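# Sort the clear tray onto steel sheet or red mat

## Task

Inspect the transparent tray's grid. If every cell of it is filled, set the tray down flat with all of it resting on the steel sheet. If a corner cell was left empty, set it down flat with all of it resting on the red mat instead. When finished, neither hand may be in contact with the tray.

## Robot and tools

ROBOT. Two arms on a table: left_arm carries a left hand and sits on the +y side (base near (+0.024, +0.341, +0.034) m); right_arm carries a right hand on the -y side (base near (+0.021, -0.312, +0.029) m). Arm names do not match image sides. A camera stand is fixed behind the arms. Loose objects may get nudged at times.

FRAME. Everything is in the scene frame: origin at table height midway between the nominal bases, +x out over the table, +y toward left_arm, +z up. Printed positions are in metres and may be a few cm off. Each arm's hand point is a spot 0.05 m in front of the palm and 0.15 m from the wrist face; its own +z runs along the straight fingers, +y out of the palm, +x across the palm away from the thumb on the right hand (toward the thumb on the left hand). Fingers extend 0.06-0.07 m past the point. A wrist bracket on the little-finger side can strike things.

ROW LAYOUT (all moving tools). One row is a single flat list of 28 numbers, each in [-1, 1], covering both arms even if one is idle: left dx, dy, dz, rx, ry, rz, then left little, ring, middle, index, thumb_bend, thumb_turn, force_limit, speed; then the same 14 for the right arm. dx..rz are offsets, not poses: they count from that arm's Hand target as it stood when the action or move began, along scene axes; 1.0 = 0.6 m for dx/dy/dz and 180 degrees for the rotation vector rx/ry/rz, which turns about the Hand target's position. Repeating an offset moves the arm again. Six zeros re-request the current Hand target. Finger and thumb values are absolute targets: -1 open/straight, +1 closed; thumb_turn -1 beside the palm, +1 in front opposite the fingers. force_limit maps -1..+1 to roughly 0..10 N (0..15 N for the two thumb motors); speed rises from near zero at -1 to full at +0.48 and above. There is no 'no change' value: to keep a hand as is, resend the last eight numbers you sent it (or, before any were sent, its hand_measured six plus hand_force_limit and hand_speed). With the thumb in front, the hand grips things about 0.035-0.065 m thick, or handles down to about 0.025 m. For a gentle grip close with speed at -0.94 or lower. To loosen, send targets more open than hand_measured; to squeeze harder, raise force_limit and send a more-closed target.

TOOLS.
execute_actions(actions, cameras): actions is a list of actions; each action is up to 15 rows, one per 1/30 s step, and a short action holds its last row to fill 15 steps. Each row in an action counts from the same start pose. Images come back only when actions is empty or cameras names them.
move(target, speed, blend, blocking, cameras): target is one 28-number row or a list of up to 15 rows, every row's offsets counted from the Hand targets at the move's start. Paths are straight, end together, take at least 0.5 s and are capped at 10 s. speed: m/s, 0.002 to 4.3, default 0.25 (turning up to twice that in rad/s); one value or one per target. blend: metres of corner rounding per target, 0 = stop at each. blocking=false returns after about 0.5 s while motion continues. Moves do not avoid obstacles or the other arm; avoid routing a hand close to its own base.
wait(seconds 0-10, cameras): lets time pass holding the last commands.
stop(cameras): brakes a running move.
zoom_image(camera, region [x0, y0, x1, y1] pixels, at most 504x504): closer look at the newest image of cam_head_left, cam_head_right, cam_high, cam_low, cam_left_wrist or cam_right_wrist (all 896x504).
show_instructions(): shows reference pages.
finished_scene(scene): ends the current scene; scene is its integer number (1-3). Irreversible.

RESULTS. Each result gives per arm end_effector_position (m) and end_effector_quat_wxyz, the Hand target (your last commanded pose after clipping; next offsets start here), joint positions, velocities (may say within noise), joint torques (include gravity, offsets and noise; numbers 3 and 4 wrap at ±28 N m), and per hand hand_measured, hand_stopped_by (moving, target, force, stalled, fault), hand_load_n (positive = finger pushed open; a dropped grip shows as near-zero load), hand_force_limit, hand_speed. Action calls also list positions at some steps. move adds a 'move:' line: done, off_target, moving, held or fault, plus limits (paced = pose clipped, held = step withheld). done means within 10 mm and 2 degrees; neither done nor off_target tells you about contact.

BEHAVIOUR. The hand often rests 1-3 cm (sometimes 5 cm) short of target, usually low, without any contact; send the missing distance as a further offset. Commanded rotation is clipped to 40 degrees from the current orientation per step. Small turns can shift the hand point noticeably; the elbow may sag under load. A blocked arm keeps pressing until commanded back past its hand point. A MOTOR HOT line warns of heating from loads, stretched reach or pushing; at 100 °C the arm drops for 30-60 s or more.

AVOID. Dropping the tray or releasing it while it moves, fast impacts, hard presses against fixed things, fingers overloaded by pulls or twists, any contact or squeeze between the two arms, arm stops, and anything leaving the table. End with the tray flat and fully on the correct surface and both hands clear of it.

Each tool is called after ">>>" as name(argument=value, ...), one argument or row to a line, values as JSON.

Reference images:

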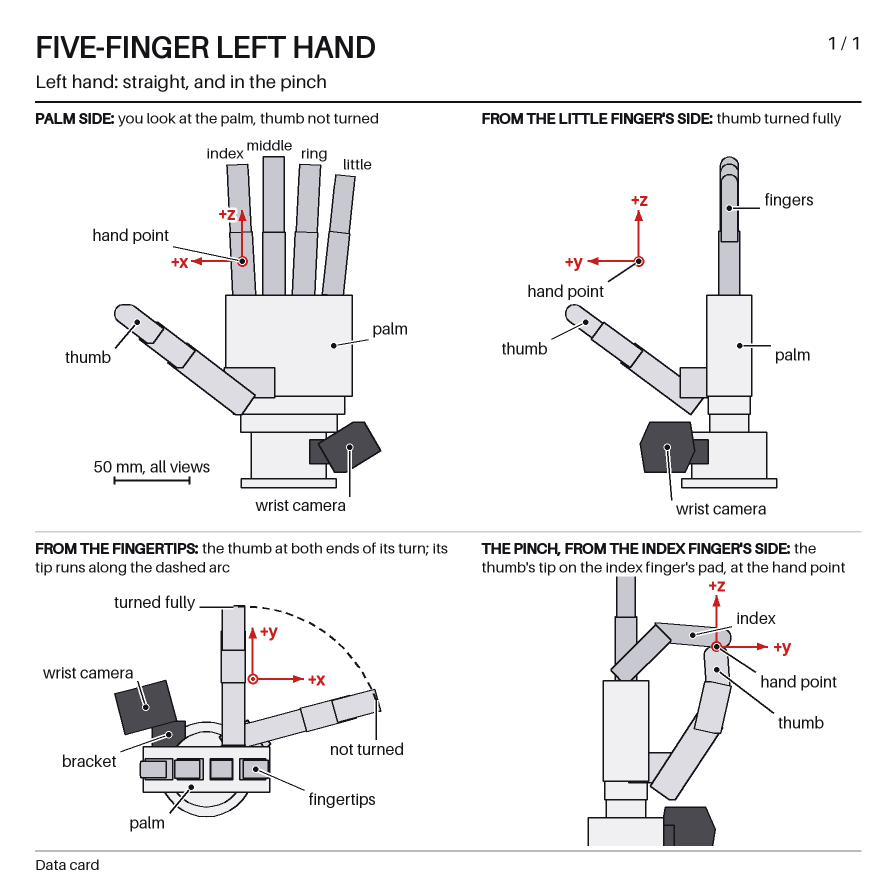

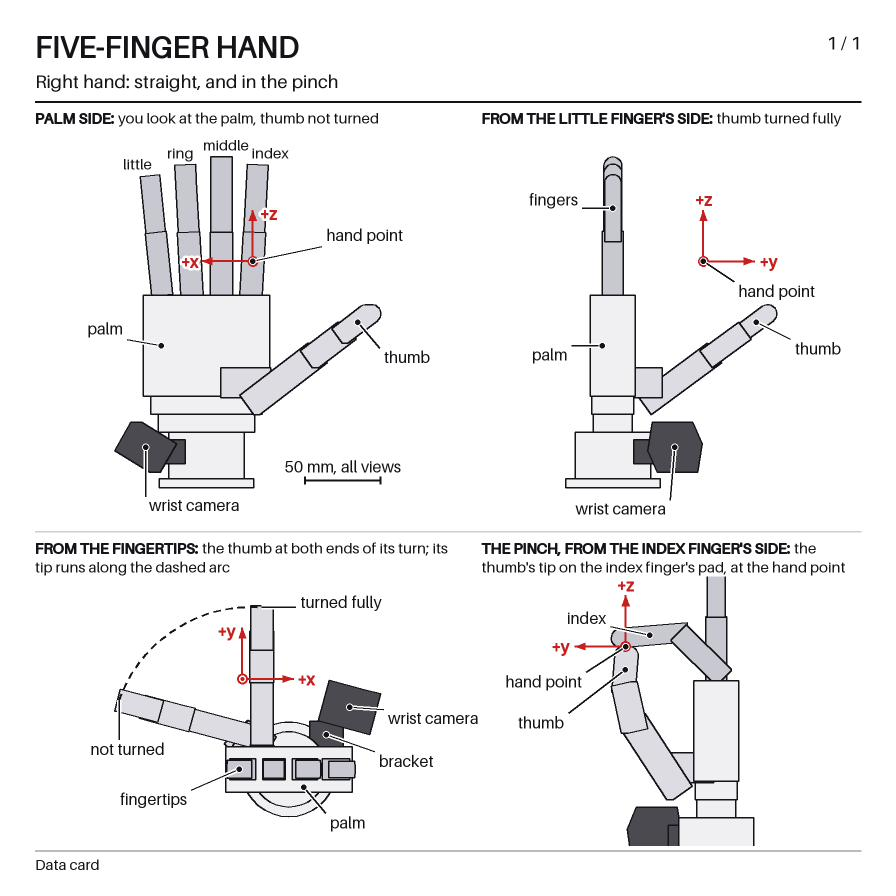

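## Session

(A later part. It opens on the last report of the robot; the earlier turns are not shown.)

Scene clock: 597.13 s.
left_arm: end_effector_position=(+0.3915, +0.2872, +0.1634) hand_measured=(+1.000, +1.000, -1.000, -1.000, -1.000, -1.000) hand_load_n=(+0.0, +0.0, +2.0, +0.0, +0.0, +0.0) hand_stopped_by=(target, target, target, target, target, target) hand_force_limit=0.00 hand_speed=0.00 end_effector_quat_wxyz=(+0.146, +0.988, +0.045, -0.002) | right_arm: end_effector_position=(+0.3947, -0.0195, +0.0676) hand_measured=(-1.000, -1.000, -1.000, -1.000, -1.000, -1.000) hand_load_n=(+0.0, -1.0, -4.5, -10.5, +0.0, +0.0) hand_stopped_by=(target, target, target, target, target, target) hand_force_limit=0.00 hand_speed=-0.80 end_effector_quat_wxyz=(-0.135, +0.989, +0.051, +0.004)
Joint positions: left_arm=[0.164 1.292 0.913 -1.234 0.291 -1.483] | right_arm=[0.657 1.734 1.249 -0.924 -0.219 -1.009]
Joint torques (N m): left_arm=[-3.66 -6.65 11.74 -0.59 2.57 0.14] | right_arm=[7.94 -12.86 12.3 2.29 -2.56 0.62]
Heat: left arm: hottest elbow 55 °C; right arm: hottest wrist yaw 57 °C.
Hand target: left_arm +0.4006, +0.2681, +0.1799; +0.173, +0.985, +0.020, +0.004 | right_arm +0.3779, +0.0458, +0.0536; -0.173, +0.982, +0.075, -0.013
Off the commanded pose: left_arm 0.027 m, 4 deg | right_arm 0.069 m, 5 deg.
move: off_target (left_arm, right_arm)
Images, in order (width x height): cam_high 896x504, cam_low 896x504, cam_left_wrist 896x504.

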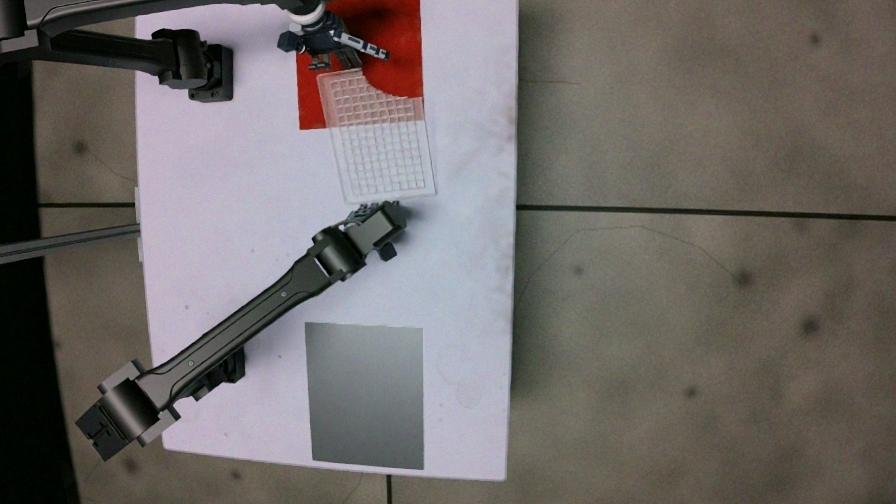

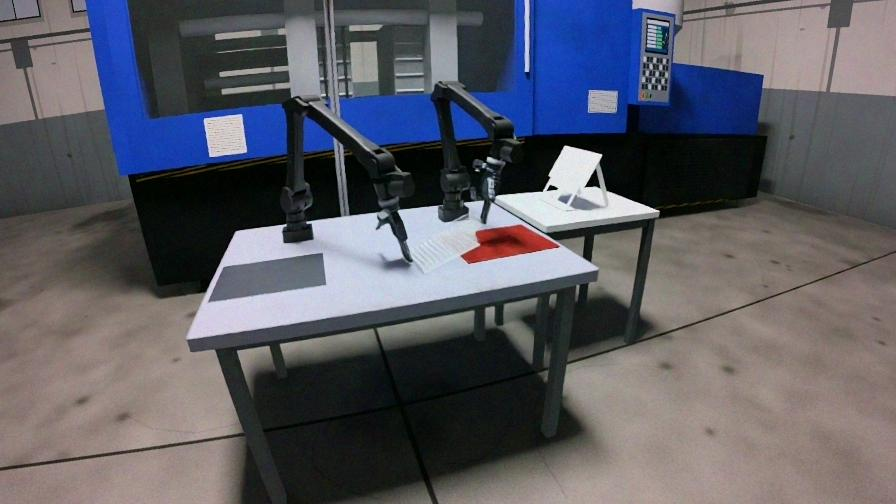

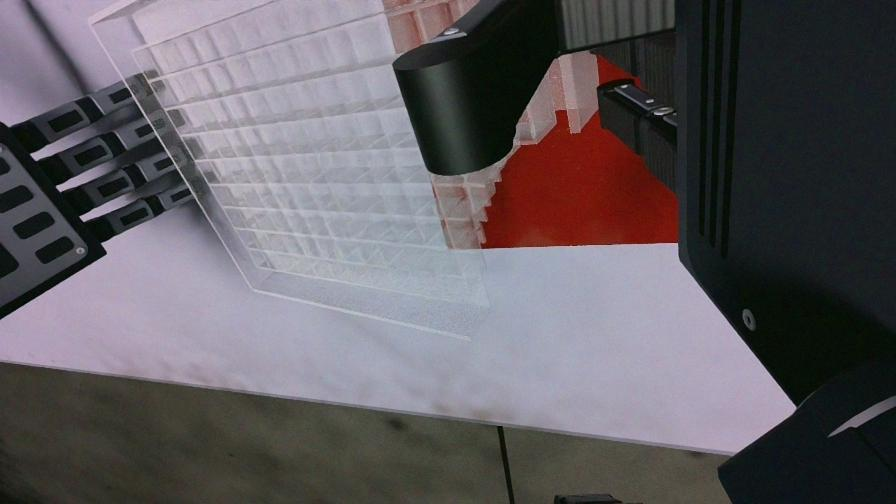

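>>> move(
  target=[
    [-0.068,0.248,-0.015,0,0,-0.026,1,1,-1,-1,-1,-1,0,0,-0.116,0.243,0.002,0,0,-0.026,-1,-1,-1,-1,-1,-1,0,-0.8],
  ],
  speed=0.1,
  cameras=["cam_high","cam_low","cam_left_wrist","cam_head_left"],
)

>>> zoom_image(
  camera="cam_low",
  region=[400, 180, 600, 280],
)

>>> zoom_image(
  camera="cam_high",
  region=[280, 0, 480, 180],
)

>>> zoom_image(
  camera="cam_head_left",
  region=[220, 220, 420, 360],
)

Scene clock: 631.90 s.
left_arm: end_effector_position=(+0.3586, +0.4307, +0.1661) hand_measured=(+1.000, +1.000, -1.000, -1.000, -1.000, -1.000) hand_load_n=(+0.0, +0.5, +1.5, +0.0, +0.0, +0.0) hand_stopped_by=(target, target, target, target, target, target) hand_force_limit=0.00 hand_speed=0.00 end_effector_quat_wxyz=(+0.145, +0.989, -0.006, +0.007) | right_arm: end_effector_position=(+0.3297, +0.1274, +0.0698) hand_measured=(-1.000, -1.000, -1.000, -1.000, -1.000, -1.000) hand_load_n=(+0.0, -5.0, -6.5, -5.0, +0.0, +0.0) hand_stopped_by=(target, target, target, target, target, target) hand_force_limit=0.00 hand_speed=-0.80 end_effector_quat_wxyz=(-0.140, +0.990, +0.005, +0.009)
Joint positions: left_arm=[0.585 1.392 1.01 -1.344 0.247 -0.945] | right_arm=[0.934 1.851 1.421 -0.904 -0.155 -0.638]
Joint torques (N m): left_arm=[-2.78 -7.18 9.89 -2.06 1.68 0.14] | right_arm=[7.18 -13.51 15.3 2.5 -1.88 0.41]
Heat: left arm: hottest wrist yaw 54 °C; right arm: hottest wrist yaw 59 °C.
Hand target: left_arm +0.3599, +0.4169, +0.1709; +0.173, +0.985, -0.020, -0.003 | right_arm +0.3083, +0.1916, +0.0546; -0.173, +0.984, +0.035, -0.006
Off the commanded pose: left_arm 0.015 m, 4 deg | right_arm 0.069 m, 5 deg.
move: off_target (left_arm, right_arm)
Images, in order (width x height): cam_head_left 896x504, cam_high 896x504, cam_low 896x504, cam_left_wrist 896x504.

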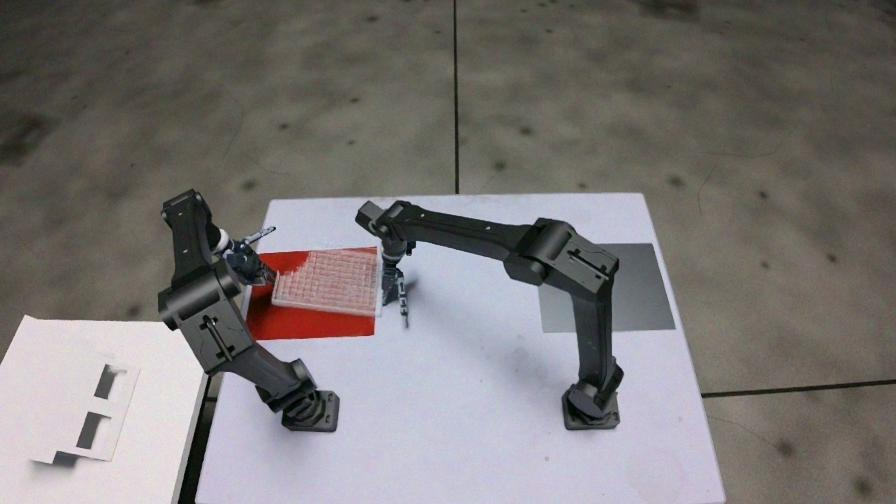

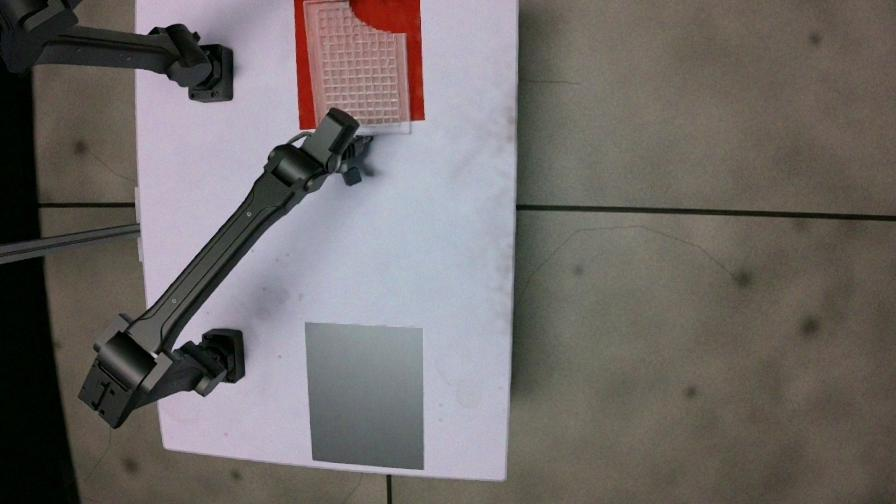

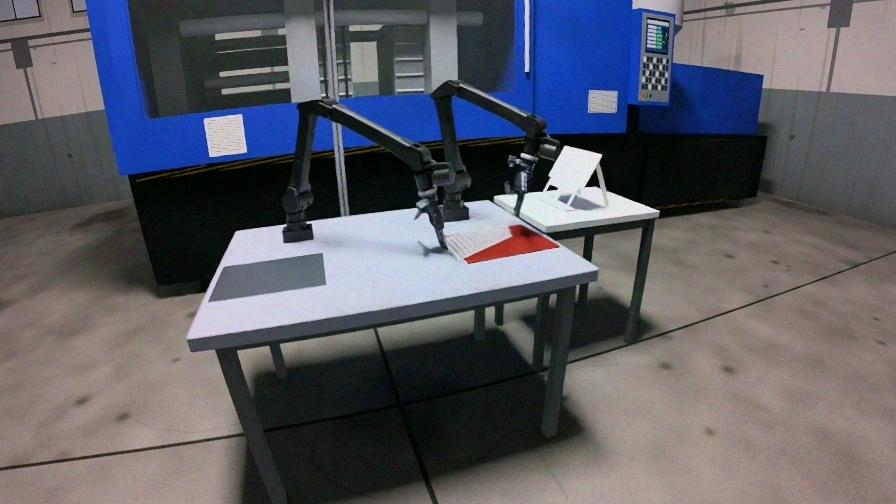

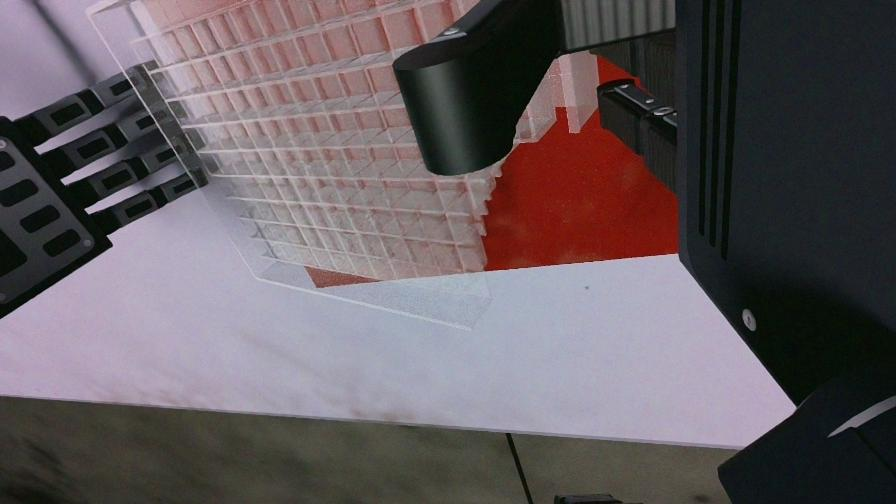

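Scaled by 2.520 from the camera's 896x504 image, which has a finer 1280x720 frame.

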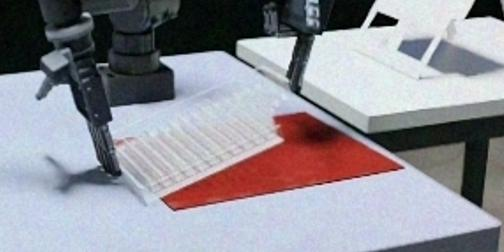

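Scaled by 2.520 from the camera's 896x504 image, which has a finer 1280x720 frame.

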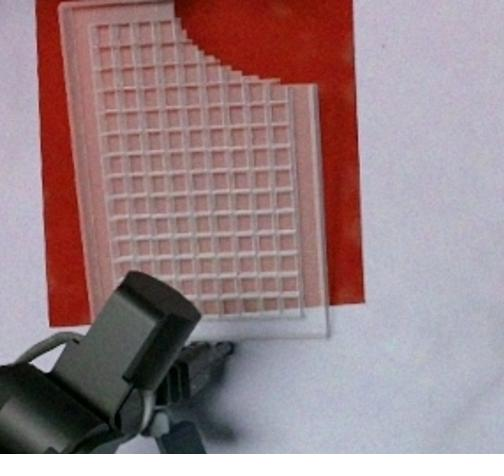

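Scaled by 2.520 from the camera's 896x504 image, which has a finer 1280x720 frame.

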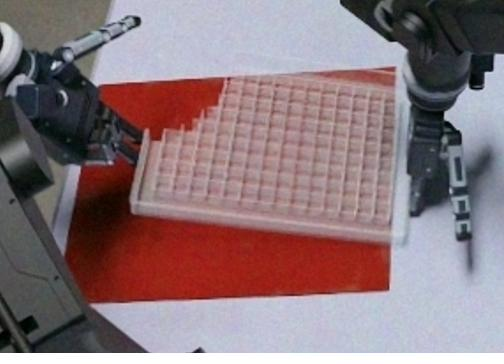

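>>> move(
  target=[
    [0.0,0.0,-0.12,0,0,0,1,1,-1,-1,-1,-1,0,0,0.0,0.0,0.0,0,0,0,-1,-1,-1,-1,-1,-1,0,-0.8],
    [0.0,0.0,-0.125,0,0,0,1,1,-1,-1,-1,-1,0,0,0.01,0.0,0.075,0,0,0,-1,-1,-1,-1,-1,-1,0,-0.8],
  ],
  speed=0.09,
  blend=[0.01,0],
  cameras=["cam_high","cam_low","cam_left_wrist","cam_head_left"],
)

>>> zoom_image(
  camera="cam_low",
  region=[400, 180, 600, 280],
)

>>> zoom_image(
  camera="cam_high",
  region=[280, 0, 480, 180],
)

>>> zoom_image(
  camera="cam_head_left",
  region=[220, 220, 420, 360],
)

Scene clock: 681.00 s.
left_arm: end_effector_position=(+0.3700, +0.4423, +0.1057) hand_measured=(+1.000, +1.000, -1.000, -1.000, -1.000, -1.000) hand_load_n=(+0.0, +0.0, +1.5, +0.0, +0.0, +0.5) hand_stopped_by=(target, target, target, target, target, target) hand_force_limit=0.00 hand_speed=0.00 end_effector_quat_wxyz=(+0.136, +0.991, -0.008, +0.016) | right_arm: end_effector_position=(+0.3170, +0.1316, +0.0769) hand_measured=(-1.000, -1.000, -1.000, -1.000, -1.000, -1.000) hand_load_n=(-8.0, -4.0, +0.0, +0.0, +0.0, +0.0) hand_stopped_by=(target, target, target, target, target, target) hand_force_limit=0.00 hand_speed=-0.80 end_effector_quat_wxyz=(-0.120, +0.993, -0.004, -0.016)
Joint positions: left_arm=[0.591 1.493 0.945 -1.156 0.241 -0.939] | right_arm=[0.95 1.875 1.474 -0.992 -0.167 -0.608]
Joint torques (N m): left_arm=[-3.19 -8.29 5.45 -1.02 1.91 0.08] | right_arm=[4.72 -18.78 17.55 1.57 -1.55 -0.02]
Heat: left arm: hottest wrist yaw 49 °C; right arm: hottest wrist yaw 52 °C.
Hand target: left_arm +0.3600, +0.4170, +0.0960; +0.174, +0.985, -0.020, -0.003 | right_arm +0.3143, +0.1916, +0.0996; -0.173, +0.984, +0.035, -0.006
Off the commanded pose: left_arm 0.029 m, 5 deg | right_arm 0.064 m, 8 deg.
move: off_target (left_arm, right_arm)
Images, in order (width x height): cam_head_left 896x504, cam_high 896x504, cam_low 896x504, cam_left_wrist 896x504.

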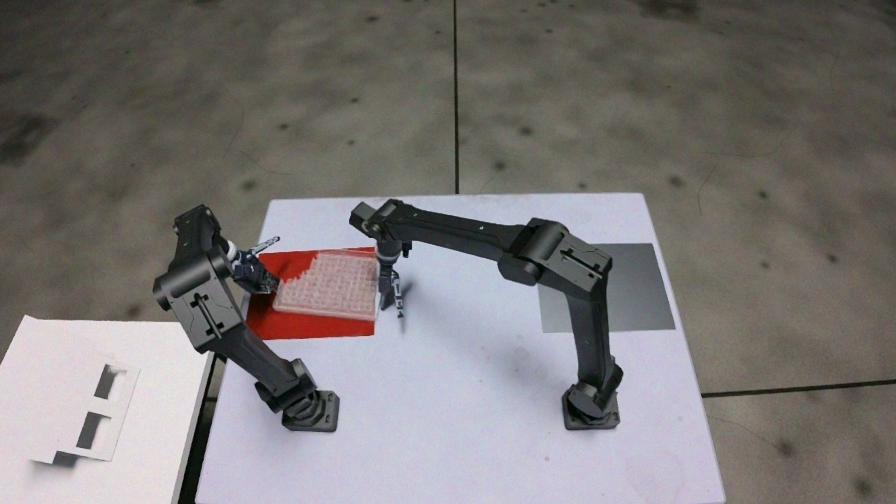

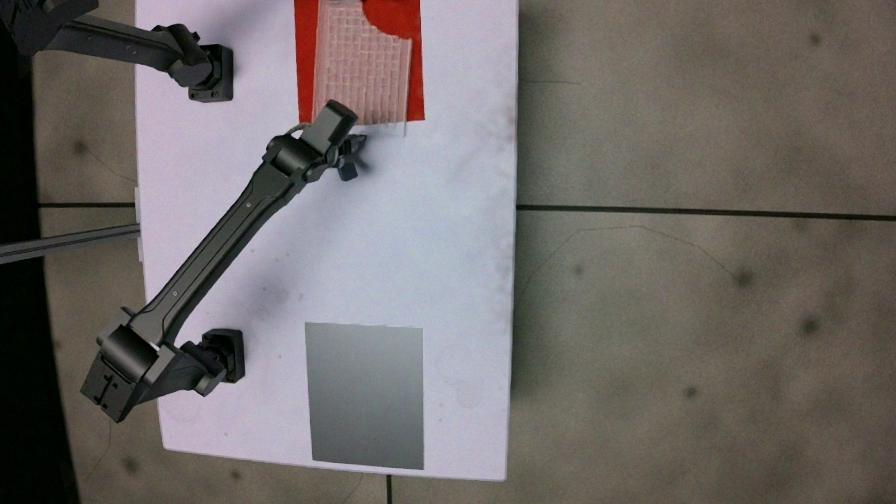

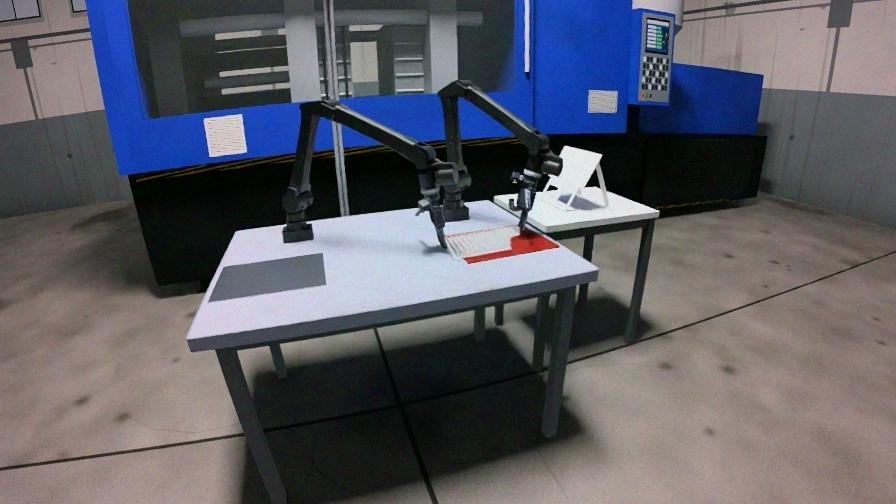

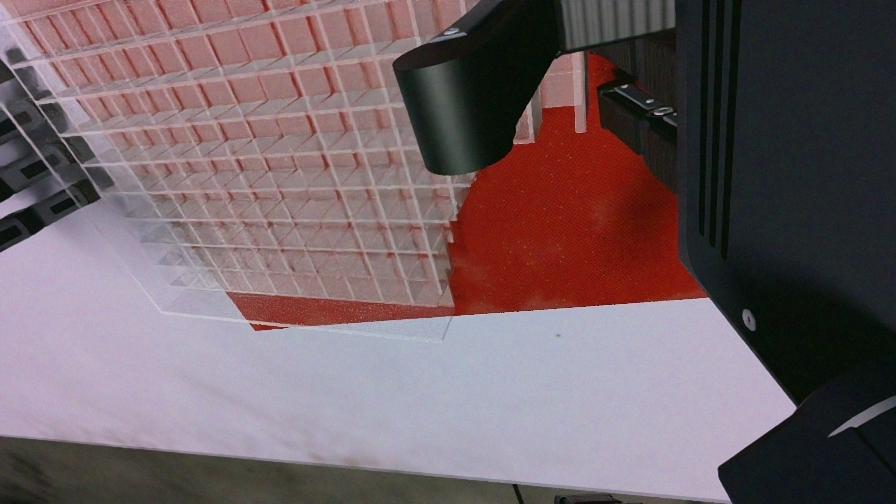

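Scaled by 2.520 from the camera's 896x504 image, which has a finer 1280x720 frame.

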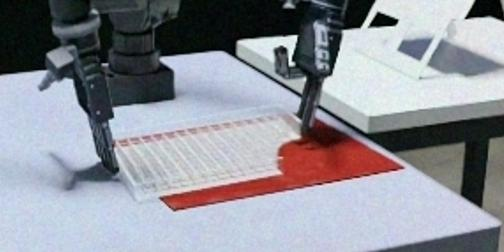

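Scaled by 2.520 from the camera's 896x504 image, which has a finer 1280x720 frame.

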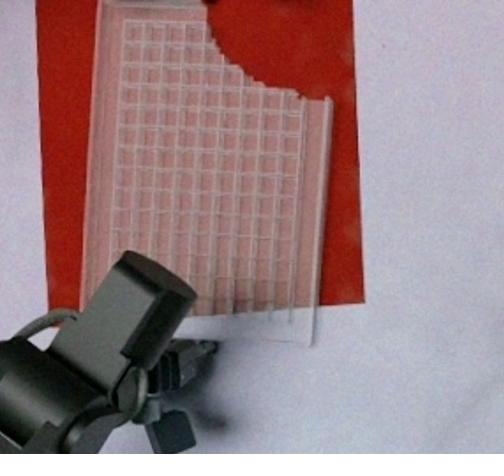

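Scaled by 2.520 from the camera's 896x504 image, which has a finer 1280x720 frame.

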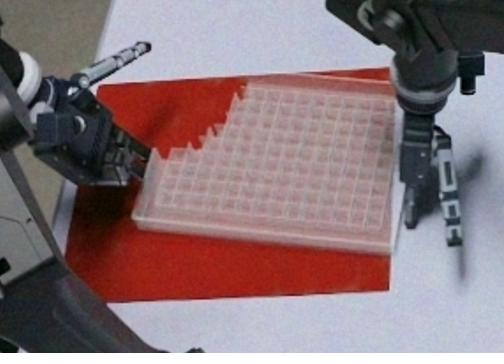

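>>> move(
  target=[
    [-0.033,0.0,0.0,0,0,0,1,1,-1,-1,-1,-1,0,0,0.033,0.0,0.065,0,0,0.015,-1,-1,-1,-1,-1,-1,0,-0.8],
    [-0.038,0.083,0.0,0,0,0,1,1,-1,-1,-1,-1,0,0,0.04,0.083,0.065,0,0,0.015,-1,-1,-1,-1,-1,-1,0,-0.8],
  ],
  speed=0.08,
  blend=[0.005,0],
  cameras=["cam_high","cam_low","cam_left_wrist","cam_head_left"],
)

>>> zoom_image(
  camera="cam_low",
  region=[400, 180, 600, 280],
)

>>> zoom_image(
  camera="cam_high",
  region=[280, 0, 480, 180],
)

>>> zoom_image(
  camera="cam_head_left",
  region=[220, 220, 420, 360],
)

Scene clock: 705.17 s.
left_arm: end_effector_position=(+0.3434, +0.4899, +0.0945) hand_measured=(+1.000, +1.000, -1.000, -1.000, -1.000, -1.000) hand_load_n=(+0.0, +0.0, +0.5, +0.5, +0.0, +0.0) hand_stopped_by=(target, target, target, target, target, target) hand_force_limit=0.00 hand_speed=0.00 end_effector_quat_wxyz=(+0.131, +0.991, +0.000, +0.016) | right_arm: end_effector_position=(+0.3359, +0.1799, +0.1131) hand_measured=(-1.000, -1.000, -0.998, -1.000, -1.000, -1.000) hand_load_n=(+0.0, -3.0, -9.5, -0.5, +0.0, +0.0) hand_stopped_by=(target, target, target, target, target, target) hand_force_limit=0.00 hand_speed=-0.80 end_effector_quat_wxyz=(-0.112, +0.993, +0.033, -0.031)
Joint positions: left_arm=[0.731 1.528 0.953 -1.152 0.215 -0.815] | right_arm=[0.972 1.996 1.76 -1.19 -0.184 -0.66]
Joint torques (N m): left_arm=[-2.96 -8.53 7.88 -3 1.67 0.23] | right_arm=[4.19 -20.89 18.93 2.15 -1.33 0.2]
Heat: left arm: hottest wrist yaw 49 °C; right arm: hottest elbow 51 °C.
Hand target: left_arm +0.3370, +0.4667, +0.0959; +0.173, +0.985, -0.020, -0.003 | right_arm +0.3383, +0.2414, +0.1387; -0.173, +0.983, +0.058, -0.010
Off the commanded pose: left_arm 0.024 m, 6 deg | right_arm 0.067 m, 8 deg.
move: off_target (left_arm, right_arm)
Images, in order (width x height): cam_head_left 896x504, cam_high 896x504, cam_low 896x504, cam_left_wrist 896x504.

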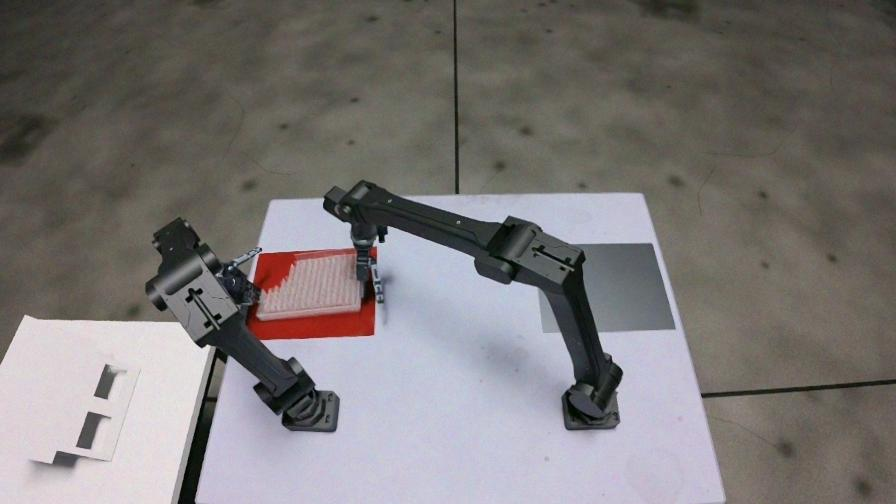

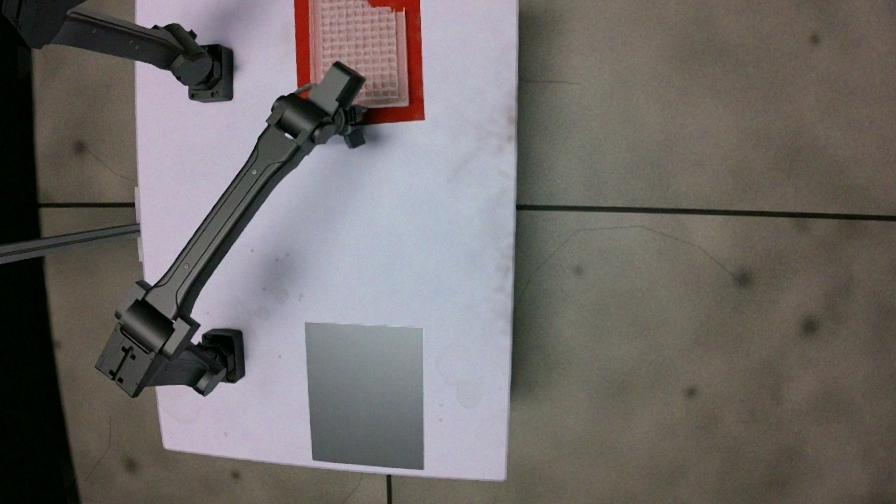

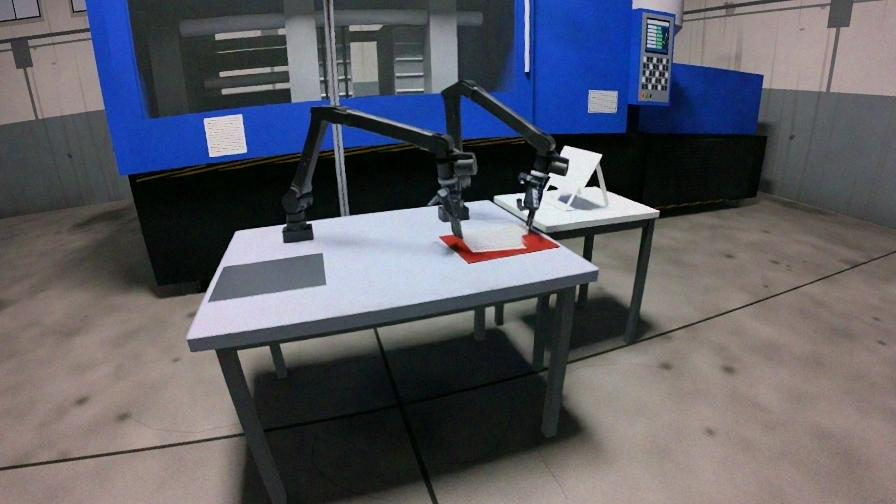

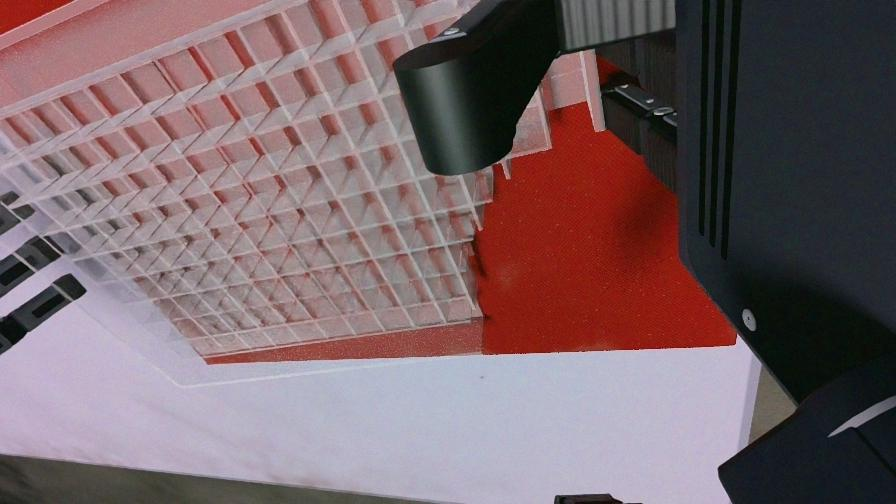

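Scaled by 2.520 from the camera's 896x504 image, which has a finer 1280x720 frame.

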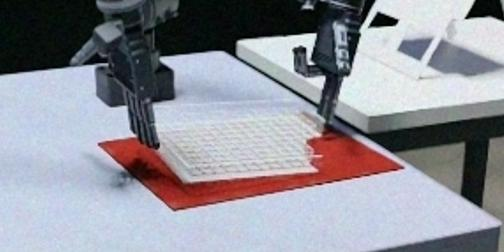

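Scaled by 2.520 from the camera's 896x504 image, which has a finer 1280x720 frame.

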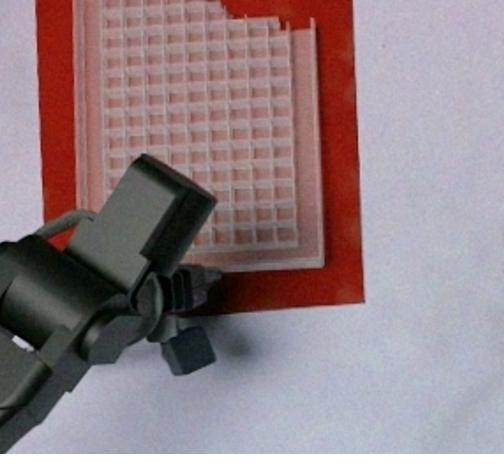

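Scaled by 2.520 from the camera's 896x504 image, which has a finer 1280x720 frame.

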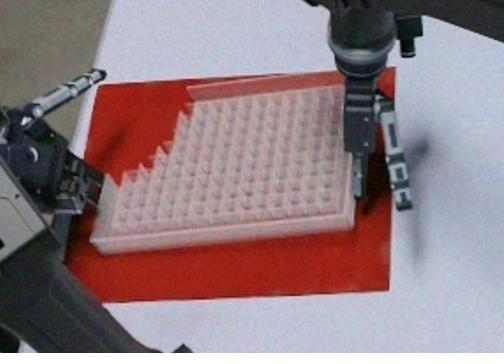

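>>> move(
  target=[
    [-0.01,0.0,-0.015,0,0,0,1,1,-1,-1,-1,-1,0,0,0.0,0.0,-0.08,0,0,0.0,-1,-1,-1,-1,-1,-1,0,-0.8],
    [-0.01,0.0,-0.03,0,0,0,1,1,-1,-1,-1,-1,0,0,0.0,0.0,-0.12,0,0,0.0,-1,-1,-1,-1,-1,-1,0,-0.8],
  ],
  speed=[0.08,0.05],
  blend=[0.005,0],
  cameras=["cam_high","cam_low","cam_left_wrist","cam_head_left"],
)

>>> zoom_image(
  camera="cam_low",
  region=[400, 180, 600, 280],
)

>>> zoom_image(
  camera="cam_high",
  region=[280, 0, 480, 180],
)

>>> zoom_image(
  camera="cam_head_left",
  region=[220, 220, 420, 360],
)

Scene clock: 726.53 s.
left_arm: end_effector_position=(+0.3414, +0.4973, +0.0887) hand_measured=(+1.000, +1.000, -1.000, -1.000, -1.000, -1.000) hand_load_n=(+0.0, +0.0, +1.0, +0.5, -0.5, -0.5) hand_stopped_by=(target, target, target, target, target, target) hand_force_limit=0.00 hand_speed=0.00 end_effector_quat_wxyz=(+0.128, +0.992, +0.001, +0.016) | right_arm: end_effector_position=(+0.3417, +0.1883, +0.0794) hand_measured=(-1.000, -1.000, -0.998, -1.000, -1.000, -1.000) hand_load_n=(+0.0, -1.5, -11.5, -5.5, +0.0, +0.0) hand_stopped_by=(target, target, target, target, target, target) hand_force_limit=0.00 hand_speed=-0.80 end_effector_quat_wxyz=(-0.116, +0.992, +0.033, -0.028)
Joint positions: left_arm=[0.747 1.541 0.953 -1.136 0.209 -0.801] | right_arm=[0.972 2.04 1.74 -1.116 -0.184 -0.66]
Joint torques (N m): left_arm=[-3.37 -8.12 5.12 -1.61 1.79 0.23] | right_arm=[4.19 -20.19 11.22 5.46 -1.34 0.17]
Heat: left arm: hottest wrist yaw 48 °C; right arm: hottest elbow 52 °C.
Hand target: left_arm +0.3310, +0.4667, +0.0779; +0.174, +0.985, -0.020, -0.003 | right_arm +0.3383, +0.2414, +0.0668; -0.173, +0.983, +0.058, -0.010
Off the commanded pose: left_arm 0.034 m, 6 deg | right_arm 0.055 m, 7 deg.
move: off_target (left_arm, right_arm)
Images, in order (width x height): cam_head_left 896x504, cam_high 896x504, cam_low 896x504, cam_left_wrist 896x504.

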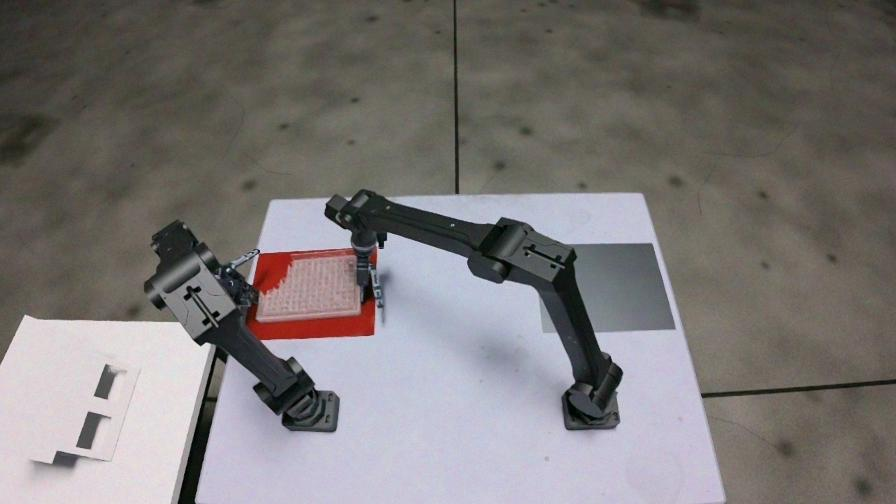

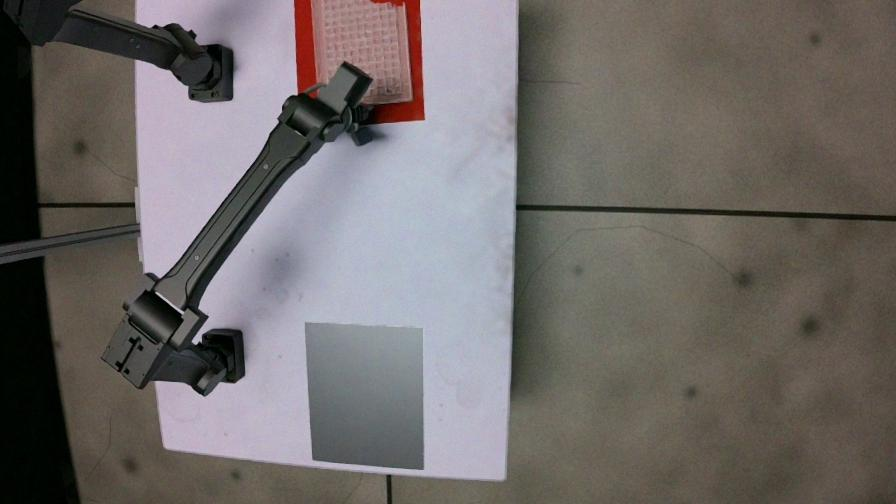

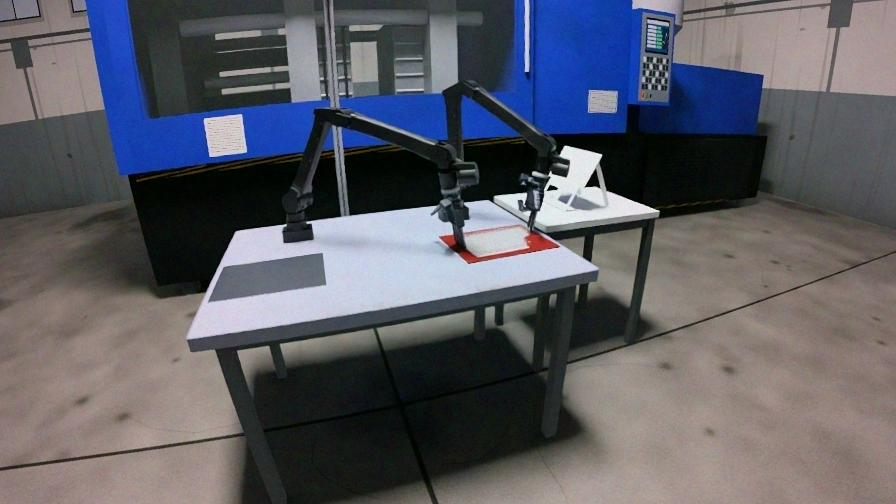

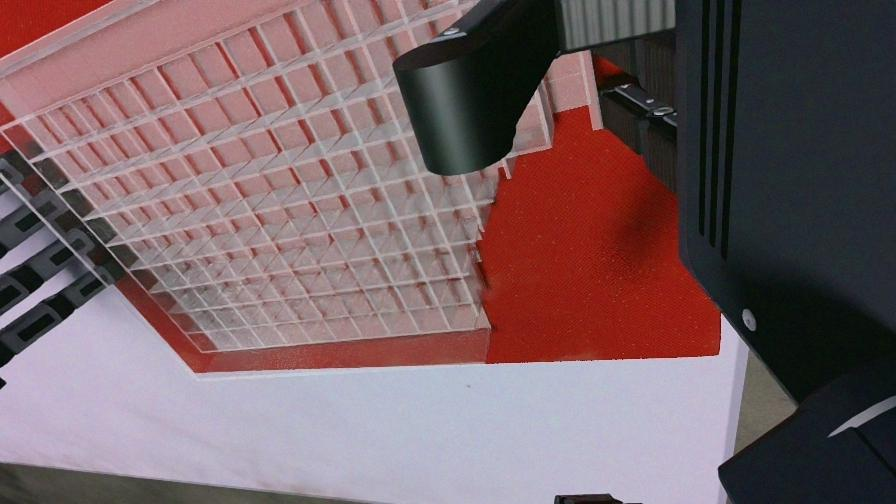

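Scaled by 2.520 from the camera's 896x504 image, which has a finer 1280x720 frame.

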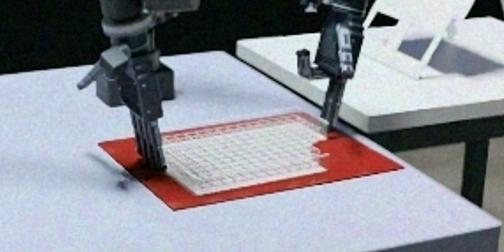

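Scaled by 2.520 from the camera's 896x504 image, which has a finer 1280x720 frame.

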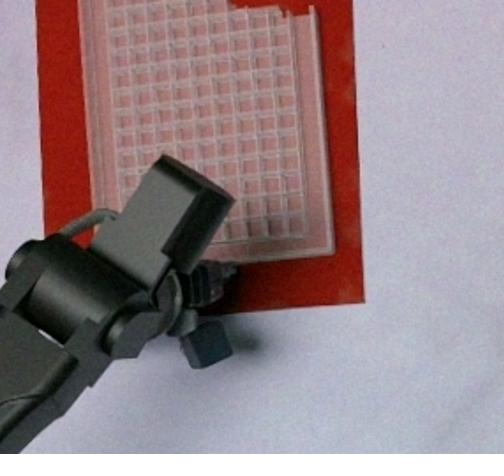

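Scaled by 2.520 from the camera's 896x504 image, which has a finer 1280x720 frame.

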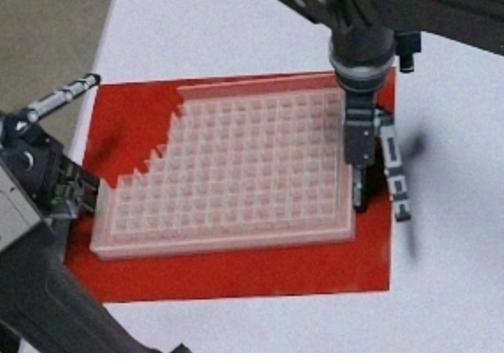

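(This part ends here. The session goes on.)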